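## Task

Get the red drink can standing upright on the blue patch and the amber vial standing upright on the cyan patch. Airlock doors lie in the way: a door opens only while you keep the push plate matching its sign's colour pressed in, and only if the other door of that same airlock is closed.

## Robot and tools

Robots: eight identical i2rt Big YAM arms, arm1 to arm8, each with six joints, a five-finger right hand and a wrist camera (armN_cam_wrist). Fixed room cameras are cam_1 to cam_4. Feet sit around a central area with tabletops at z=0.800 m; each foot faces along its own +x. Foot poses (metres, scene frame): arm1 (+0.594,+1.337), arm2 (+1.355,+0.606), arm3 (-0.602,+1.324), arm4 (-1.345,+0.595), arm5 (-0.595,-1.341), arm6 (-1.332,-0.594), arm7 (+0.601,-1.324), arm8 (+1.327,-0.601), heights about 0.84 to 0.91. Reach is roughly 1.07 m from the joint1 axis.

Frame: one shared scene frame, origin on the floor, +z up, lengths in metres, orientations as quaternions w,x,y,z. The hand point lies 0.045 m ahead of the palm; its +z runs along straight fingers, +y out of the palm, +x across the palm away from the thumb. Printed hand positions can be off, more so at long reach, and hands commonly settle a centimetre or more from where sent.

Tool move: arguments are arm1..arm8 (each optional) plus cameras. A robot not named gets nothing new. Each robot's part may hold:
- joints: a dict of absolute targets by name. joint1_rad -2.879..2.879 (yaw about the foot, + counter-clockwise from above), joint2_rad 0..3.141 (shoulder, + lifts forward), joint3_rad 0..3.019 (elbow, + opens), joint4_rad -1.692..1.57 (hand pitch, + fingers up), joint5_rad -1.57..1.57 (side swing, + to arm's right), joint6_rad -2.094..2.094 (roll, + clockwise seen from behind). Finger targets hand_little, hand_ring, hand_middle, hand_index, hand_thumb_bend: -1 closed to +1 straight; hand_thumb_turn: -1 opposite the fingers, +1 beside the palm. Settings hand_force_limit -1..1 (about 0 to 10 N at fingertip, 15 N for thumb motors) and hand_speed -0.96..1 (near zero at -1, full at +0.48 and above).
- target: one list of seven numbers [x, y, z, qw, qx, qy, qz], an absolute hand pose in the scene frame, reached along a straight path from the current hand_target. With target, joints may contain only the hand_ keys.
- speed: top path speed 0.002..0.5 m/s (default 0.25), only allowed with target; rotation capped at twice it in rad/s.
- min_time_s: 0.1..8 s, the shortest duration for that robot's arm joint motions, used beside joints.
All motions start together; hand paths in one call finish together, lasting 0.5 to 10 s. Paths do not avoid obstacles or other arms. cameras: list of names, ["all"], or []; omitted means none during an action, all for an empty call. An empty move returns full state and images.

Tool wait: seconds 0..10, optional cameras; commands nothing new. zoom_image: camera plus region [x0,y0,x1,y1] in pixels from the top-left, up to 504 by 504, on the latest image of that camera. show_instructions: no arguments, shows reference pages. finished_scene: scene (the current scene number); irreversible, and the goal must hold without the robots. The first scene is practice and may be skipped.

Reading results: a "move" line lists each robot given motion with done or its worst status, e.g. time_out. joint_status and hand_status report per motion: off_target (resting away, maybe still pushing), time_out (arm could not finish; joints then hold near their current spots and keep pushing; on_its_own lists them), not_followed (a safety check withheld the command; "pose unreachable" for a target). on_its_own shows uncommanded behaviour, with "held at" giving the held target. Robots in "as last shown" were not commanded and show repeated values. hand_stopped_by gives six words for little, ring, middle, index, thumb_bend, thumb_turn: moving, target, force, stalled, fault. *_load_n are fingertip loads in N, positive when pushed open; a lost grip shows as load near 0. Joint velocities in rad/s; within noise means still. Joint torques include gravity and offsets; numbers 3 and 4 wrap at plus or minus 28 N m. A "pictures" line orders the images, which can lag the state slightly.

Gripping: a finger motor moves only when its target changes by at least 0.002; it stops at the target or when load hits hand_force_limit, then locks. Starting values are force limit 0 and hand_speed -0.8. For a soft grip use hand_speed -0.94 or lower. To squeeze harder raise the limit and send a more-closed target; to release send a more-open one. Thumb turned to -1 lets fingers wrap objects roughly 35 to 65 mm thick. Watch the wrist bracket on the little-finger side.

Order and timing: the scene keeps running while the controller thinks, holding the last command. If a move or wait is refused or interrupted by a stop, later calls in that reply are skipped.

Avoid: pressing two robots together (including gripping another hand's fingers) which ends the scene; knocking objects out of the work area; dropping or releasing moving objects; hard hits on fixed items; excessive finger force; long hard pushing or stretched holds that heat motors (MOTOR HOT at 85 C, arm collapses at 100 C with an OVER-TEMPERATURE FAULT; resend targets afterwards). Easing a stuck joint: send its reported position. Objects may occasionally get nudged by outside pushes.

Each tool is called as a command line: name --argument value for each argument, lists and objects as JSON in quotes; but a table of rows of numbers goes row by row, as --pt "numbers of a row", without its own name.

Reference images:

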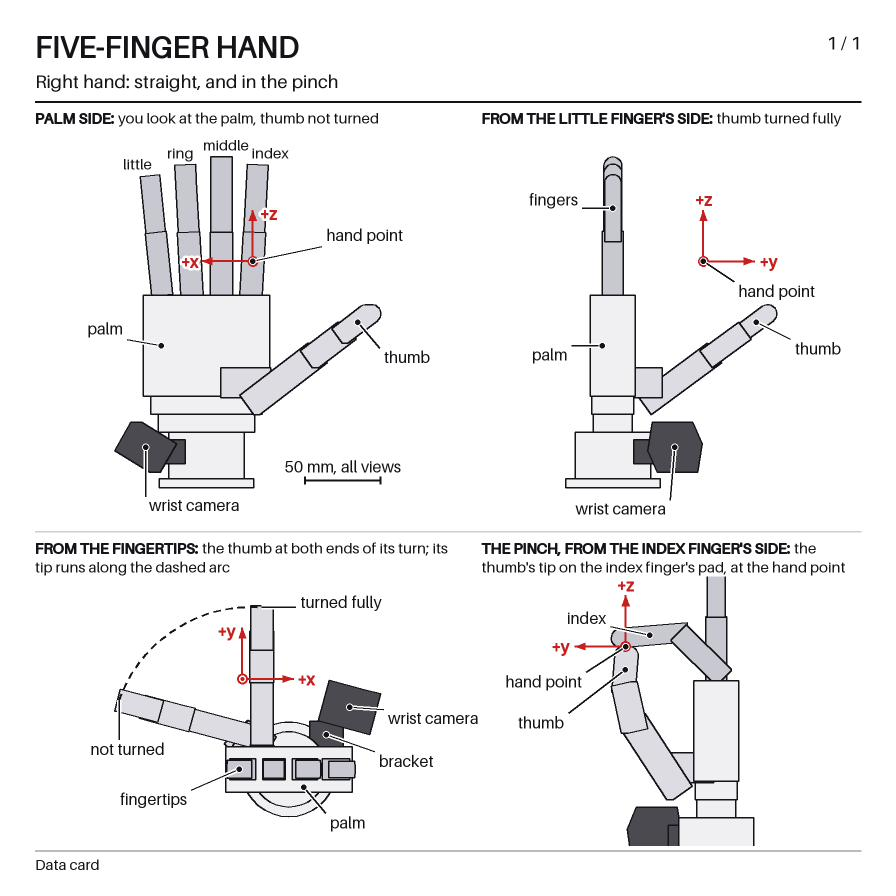

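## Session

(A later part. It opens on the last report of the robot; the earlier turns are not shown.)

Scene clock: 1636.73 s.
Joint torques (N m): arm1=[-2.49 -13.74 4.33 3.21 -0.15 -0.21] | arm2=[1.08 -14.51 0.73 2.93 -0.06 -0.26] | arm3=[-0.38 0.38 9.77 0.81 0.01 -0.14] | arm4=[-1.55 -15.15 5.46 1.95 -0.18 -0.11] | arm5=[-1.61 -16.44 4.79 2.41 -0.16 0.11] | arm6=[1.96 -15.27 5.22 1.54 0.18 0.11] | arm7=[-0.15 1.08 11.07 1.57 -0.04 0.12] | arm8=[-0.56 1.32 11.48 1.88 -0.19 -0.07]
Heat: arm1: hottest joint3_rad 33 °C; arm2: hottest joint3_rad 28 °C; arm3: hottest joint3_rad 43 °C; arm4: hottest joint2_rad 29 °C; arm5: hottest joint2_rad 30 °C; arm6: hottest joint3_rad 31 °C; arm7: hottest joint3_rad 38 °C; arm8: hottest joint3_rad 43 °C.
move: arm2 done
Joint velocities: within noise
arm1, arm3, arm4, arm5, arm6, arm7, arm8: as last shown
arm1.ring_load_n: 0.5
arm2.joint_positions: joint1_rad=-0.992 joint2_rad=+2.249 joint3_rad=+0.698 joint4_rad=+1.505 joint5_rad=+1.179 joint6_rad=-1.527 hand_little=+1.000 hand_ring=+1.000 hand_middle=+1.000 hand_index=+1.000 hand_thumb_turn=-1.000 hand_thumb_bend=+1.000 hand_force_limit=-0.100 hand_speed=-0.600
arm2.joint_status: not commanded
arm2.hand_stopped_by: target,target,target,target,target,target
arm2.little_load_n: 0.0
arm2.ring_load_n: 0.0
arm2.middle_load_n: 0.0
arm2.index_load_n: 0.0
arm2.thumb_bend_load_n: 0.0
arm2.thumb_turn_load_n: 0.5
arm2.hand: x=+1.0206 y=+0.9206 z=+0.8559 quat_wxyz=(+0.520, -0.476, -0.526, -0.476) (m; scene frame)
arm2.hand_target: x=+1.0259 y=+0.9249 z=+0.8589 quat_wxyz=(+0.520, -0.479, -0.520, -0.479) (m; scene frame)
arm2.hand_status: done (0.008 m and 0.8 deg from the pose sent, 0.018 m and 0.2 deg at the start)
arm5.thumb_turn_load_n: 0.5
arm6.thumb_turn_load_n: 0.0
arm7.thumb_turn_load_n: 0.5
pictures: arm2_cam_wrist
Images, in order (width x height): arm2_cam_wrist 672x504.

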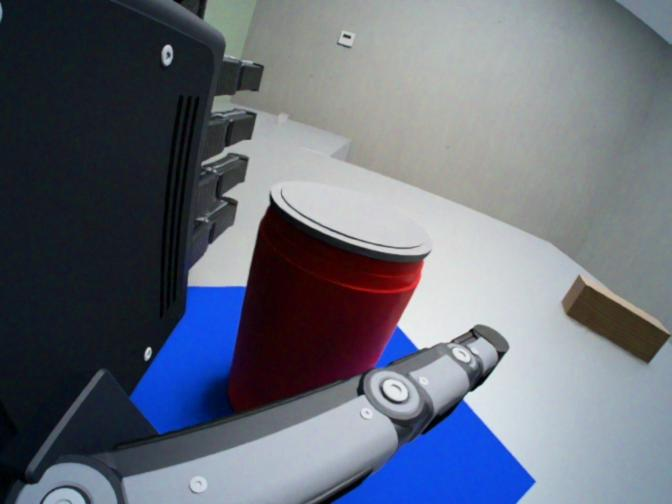

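move --arm2 '{"target": [1.026, 0.925, 0.96, 0.5205, -0.4790, -0.5205, -0.4790], "speed": 0.1}' --cameras '["arm2_cam_wrist"]'

move --arm2 '{"target": [1.10, 0.90, 1.15, 0.5205, -0.4790, -0.5205, -0.4790], "speed": 0.2}' --cameras '["cam_1", "cam_3"]'

zoom_image --camera "cam_1" --region '[360, 260, 440, 340]'

Scene clock: 1642.90 s.
Joint torques (N m): arm1=[-2.43 -13.68 4.31 3.23 -0.15 -0.22] | arm2=[0.38 -15.44 2.56 1.62 -0.06 -0.18] | arm3=[-0.38 0.26 9.77 0.84 0 -0.15] | arm4=[-1.61 -15.15 5.49 1.95 -0.18 -0.11] | arm5=[-1.61 -16.44 4.79 2.41 -0.16 0.1] | arm6=[2.14 -15.33 5.19 1.52 0.16 0.11] | arm7=[-0.21 1.08 11.07 1.57 -0.04 0.12] | arm8=[-0.56 1.38 11.51 1.85 -0.19 -0.08]
Heat: arm1: hottest joint3_rad 33 °C; arm2: hottest joint3_rad 28 °C; arm3: hottest joint3_rad 43 °C; arm4: hottest joint2_rad 29 °C; arm5: hottest joint2_rad 30 °C; arm6: hottest joint3_rad 31 °C; arm7: hottest joint3_rad 38 °C; arm8: hottest joint3_rad 43 °C.
move: arm2 done
Joint velocities: within noise
arm1, arm3, arm4, arm5, arm6, arm7, arm8: as last shown
arm1.ring_load_n: 0.0
arm1.thumb_turn_load_n: 0.5
arm2.joint_positions: joint1_rad=-0.995 joint2_rad=+1.907 joint3_rad=+0.627 joint4_rad=+1.260 joint5_rad=+1.176 joint6_rad=-1.544 hand_little=+1.000 hand_ring=+1.000 hand_middle=+1.000 hand_index=+1.000 hand_thumb_turn=-1.000 hand_thumb_bend=+1.000 hand_force_limit=-0.100 hand_speed=-0.600
arm2.joint_status: not commanded
arm2.hand_stopped_by: target,target,target,target,target,target
arm2.little_load_n: 0.0
arm2.ring_load_n: -0.5
arm2.middle_load_n: 0.0
arm2.index_load_n: 0.0
arm2.thumb_bend_load_n: 0.0
arm2.thumb_turn_load_n: 0.5
arm2.hand: x=+1.0190 y=+0.9208 z=+0.9581 quat_wxyz=(+0.524, -0.475, -0.522, -0.476) (m; scene frame)
arm2.hand_target: x=+1.0259 y=+0.9249 z=+0.9599 quat_wxyz=(+0.521, -0.479, -0.520, -0.479) (m; scene frame)
arm2.hand_status: done (0.008 m and 0.7 deg from the pose sent, 0.104 m and 0.8 deg at the start)
arm3.little_load_n: -0.5
arm3.thumb_turn_load_n: 0.5
arm4.thumb_turn_load_n: 0.0
arm5.thumb_turn_load_n: 0.0
arm6.thumb_turn_load_n: 0.5
arm7.thumb_turn_load_n: 0.0
pictures: arm2_cam_wrist
Images, in order (width x height): arm2_cam_wrist 672x504.

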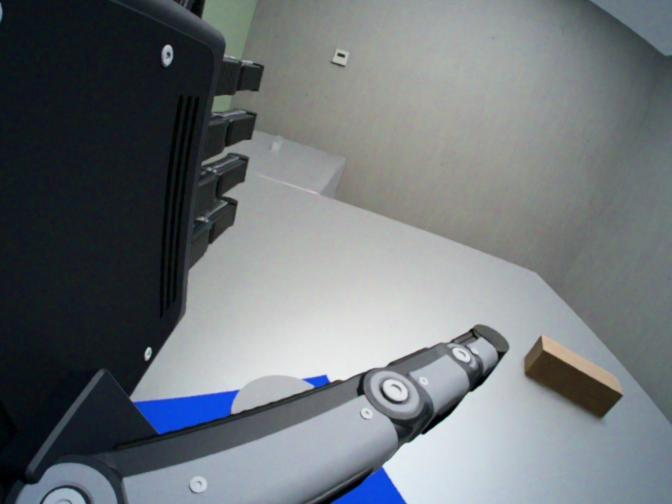

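Scene clock: 1645.17 s.
Joint torques (N m): arm1=[-2.32 -13.68 4.31 3.23 -0.15 -0.21] | arm2=[0.5 -7.24 9.91 1.52 -0.09 -0.09] | arm3=[-0.32 0.38 9.76 0.83 0.01 -0.14] | arm4=[-1.55 -15.15 5.48 1.94 -0.18 -0.11] | arm5=[-1.61 -16.44 4.79 2.43 -0.16 0.11] | arm6=[2.26 -15.38 5.23 1.52 0.16 0.1] | arm7=[-0.15 1.08 11.07 1.57 -0.04 0.12] | arm8=[-0.56 1.32 11.51 1.87 -0.19 -0.08]
Heat: arm1: hottest joint3_rad 33 °C; arm2: hottest joint3_rad 28 °C; arm3: hottest joint3_rad 43 °C; arm4: hottest joint2_rad 29 °C; arm5: hottest joint2_rad 30 °C; arm6: hottest joint3_rad 31 °C; arm7: hottest joint3_rad 38 °C; arm8: hottest joint3_rad 43 °C.
move: arm2 off_target
Joint velocities: within noise
arm1: as last shown
arm1.thumb_turn_load_n: 0.0
arm2.joint_positions: joint1_rad=-1.000 joint2_rad=+1.134 joint3_rad=+0.518 joint4_rad=+0.564 joint5_rad=+1.171 joint6_rad=-1.552 hand_little=+1.000 hand_ring=+1.000 hand_middle=+1.000 hand_index=+1.000 hand_thumb_turn=-1.000 hand_thumb_bend=+1.000 hand_force_limit=-0.100 hand_speed=-0.600
arm2.joint_status: not commanded
arm2.hand_stopped_by: target,target,target,target,target,target
arm2.little_load_n: 0.0
arm2.ring_load_n: 0.0
arm2.middle_load_n: 0.0
arm2.index_load_n: 0.5
arm2.thumb_bend_load_n: 0.0
arm2.thumb_turn_load_n: 0.0
arm2.hand: x=+1.1012 y=+0.8947 z=+1.1380 quat_wxyz=(+0.512, -0.469, -0.533, -0.483) (m; scene frame)
arm2.hand_target: x=+1.1003 y=+0.8997 z=+1.1500 quat_wxyz=(+0.521, -0.479, -0.520, -0.479) (m; scene frame)
arm2.hand_status: off_target (0.013 m and 2.2 deg from the pose sent, 0.209 m and 0.7 deg at the start)
arm3.joint_positions: joint1_rad=+2.044 joint2_rad=+0.626 joint3_rad=+1.309 joint4_rad=-0.790 joint5_rad=+1.129 joint6_rad=-1.590 hand_little=-1.000 hand_ring=-1.000 hand_middle=-1.000 hand_index=-1.000 hand_thumb_turn=-1.000 hand_thumb_bend=+1.000 hand_force_limit=+0.000 hand_speed=+0.000
arm3.joint_status: not commanded
arm3.hand_stopped_by: target,target,target,target,target,target
arm3.little_load_n: 0.0
arm3.ring_load_n: 0.0
arm3.middle_load_n: 0.0
arm3.index_load_n: 0.0
arm3.thumb_bend_load_n: 0.0
arm3.thumb_turn_load_n: 0.0
arm3.hand: x=-0.3489 y=+1.3671 z=+1.5131 quat_wxyz=(+0.040, +0.726, +0.037, +0.686) (m; scene frame)
arm3.hand_target: x=-0.3522 y=+1.3618 z=+1.5283 quat_wxyz=(+0.032, +0.722, +0.033, +0.691) (m; scene frame)
arm3.hand_status: not commanded
arm4.joint_positions: joint1_rad=-2.048 joint2_rad=+2.029 joint3_rad=+0.868 joint4_rad=+1.124 joint5_rad=-1.109 joint6_rad=-1.584 hand_little=-1.000 hand_ring=-1.000 hand_middle=-1.000 hand_index=-1.000 hand_thumb_turn=-1.000 hand_thumb_bend=+1.000 hand_force_limit=+0.000 hand_speed=+0.000
arm4.joint_status: not commanded
arm4.hand_stopped_by: target,target,target,target,target,target
arm4.little_load_n: 0.0
arm4.ring_load_n: 0.0
arm4.middle_load_n: 0.0
arm4.index_load_n: 0.0
arm4.thumb_bend_load_n: 0.0
arm4.thumb_turn_load_n: 0.5
arm4.hand: x=-1.8288 y=+0.1856 z=+0.9390 quat_wxyz=(+0.485, +0.498, -0.511, +0.507) (m; scene frame)
arm4.hand_target: x=-1.8350 y=+0.1899 z=+0.9549 quat_wxyz=(+0.500, +0.500, -0.500, +0.500) (m; scene frame)
arm4.hand_status: not commanded
arm5.joint_positions: joint1_rad=-1.943 joint2_rad=+1.877 joint3_rad=+0.896 joint4_rad=+0.943 joint5_rad=-1.120 joint6_rad=-1.581 hand_little=-1.000 hand_ring=-1.000 hand_middle=-1.000 hand_index=-1.000 hand_thumb_turn=-1.000 hand_thumb_bend=+1.000 hand_force_limit=+0.000 hand_speed=+0.000
arm5.joint_status: not commanded
arm5.hand_stopped_by: target,target,target,target,target,target
arm5.little_load_n: 0.0
arm5.ring_load_n: 0.0
arm5.middle_load_n: 0.0
arm5.index_load_n: 0.0
arm5.thumb_bend_load_n: 0.0
arm5.thumb_turn_load_n: 0.5
arm5.hand: x=-0.1832 y=-1.8350 z=+0.9552 quat_wxyz=(-0.014, +0.714, -0.006, +0.700) (m; scene frame)
arm5.hand_target: x=-0.1898 y=-1.8399 z=+0.9747 quat_wxyz=(+0.000, +0.707, +0.000, +0.707) (m; scene frame)
arm5.hand_status: not commanded
arm6.joint_positions: joint1_rad=+2.077 joint2_rad=+1.999 joint3_rad=+1.058 joint4_rad=+0.910 joint5_rad=+1.165 joint6_rad=-1.570 hand_little=-1.000 hand_ring=-1.000 hand_middle=-1.000 hand_index=-1.000 hand_thumb_turn=-1.000 hand_thumb_bend=+1.000 hand_force_limit=+0.000 hand_speed=+0.000
arm6.joint_status: not commanded
arm6.hand_stopped_by: target,target,target,target,target,target
arm6.little_load_n: 0.0
arm6.ring_load_n: 0.0
arm6.middle_load_n: 0.0
arm6.index_load_n: 0.0
arm6.thumb_bend_load_n: -0.5
arm6.thumb_turn_load_n: 0.0
arm6.hand: x=-1.7655 y=-0.1855 z=+0.9549 quat_wxyz=(-0.492, +0.496, +0.506, +0.506) (m; scene frame)
arm6.hand_target: x=-1.7651 y=-0.1900 z=+0.9569 quat_wxyz=(-0.500, +0.500, +0.500, +0.500) (m; scene frame)
arm6.hand_status: not commanded
arm7.joint_positions: joint1_rad=+0.492 joint2_rad=+0.629 joint3_rad=+1.302 joint4_rad=-0.692 joint5_rad=+0.003 joint6_rad=-1.569 hand_little=+1.000 hand_ring=+1.000 hand_middle=+1.000 hand_index=+1.000 hand_thumb_turn=-1.000 hand_thumb_bend=+1.000 hand_force_limit=-0.100 hand_speed=-0.700
arm7.joint_status: not commanded
arm7.hand_stopped_by: target,target,target,target,target,target
arm7.little_load_n: 0.0
arm7.ring_load_n: 0.0
arm7.middle_load_n: 0.0
arm7.index_load_n: 0.0
arm7.thumb_bend_load_n: 0.0
arm7.thumb_turn_load_n: 0.5
arm7.hand: x=+0.3198 y=-1.1494 z=+1.4820 quat_wxyz=(-0.683, +0.138, +0.703, +0.142) (m; scene frame)
arm7.hand_target: x=+0.3270 y=-1.1565 z=+1.5056 quat_wxyz=(-0.698, +0.137, +0.689, +0.136) (m; scene frame)
arm7.hand_status: not commanded
arm8.joint_positions: joint1_rad=-1.079 joint2_rad=+0.621 joint3_rad=+1.297 joint4_rad=-0.792 joint5_rad=-0.125 joint6_rad=-1.574 hand_little=+1.000 hand_ring=+1.000 hand_middle=+1.000 hand_index=+1.000 hand_thumb_turn=-1.000 hand_thumb_bend=+1.000 hand_force_limit=+0.150 hand_speed=-0.600
arm8.joint_status: not commanded
arm8.hand_stopped_by: target,target,target,target,target,target
arm8.little_load_n: 0.0
arm8.ring_load_n: 0.0
arm8.middle_load_n: 0.0
arm8.index_load_n: 0.0
arm8.thumb_bend_load_n: 0.0
arm8.thumb_turn_load_n: 0.0
arm8.hand: x=+1.3959 y=-0.2926 z=+1.4375 quat_wxyz=(-0.475, +0.525, +0.527, +0.470) (m; scene frame)
arm8.hand_target: x=+1.3970 y=-0.2997 z=+1.4620 quat_wxyz=(-0.484, +0.519, +0.515, +0.480) (m; scene frame)
arm8.hand_status: not commanded
pictures: cam_1, cam_3
Images, in order (width x height): cam_1 896x504, cam_3 896x504.

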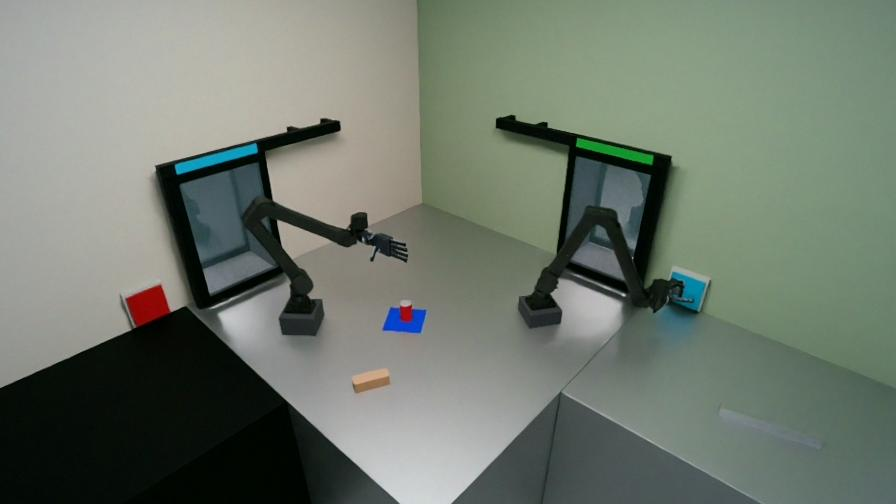

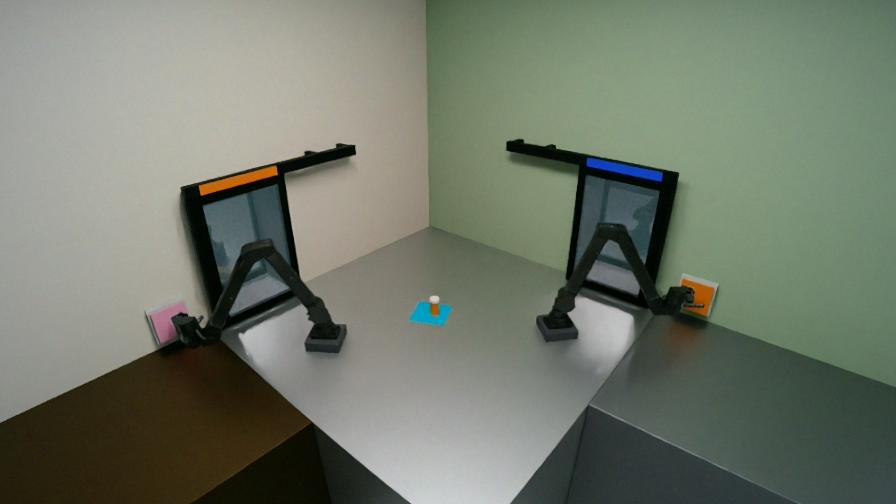

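Scaled by 6.300 from the camera's 896x504 image, which has a finer 1280x720 frame.

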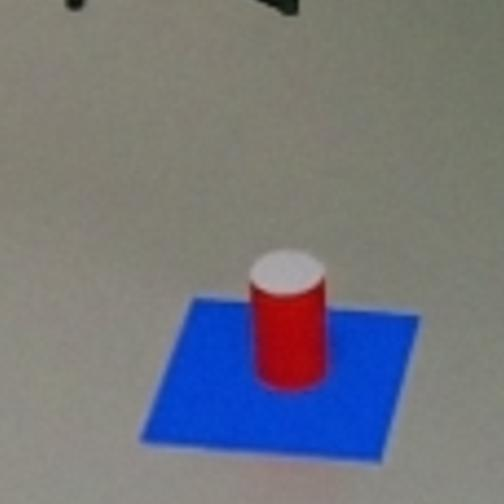

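finished_scene --scene 2

The scene is finished: the task was done.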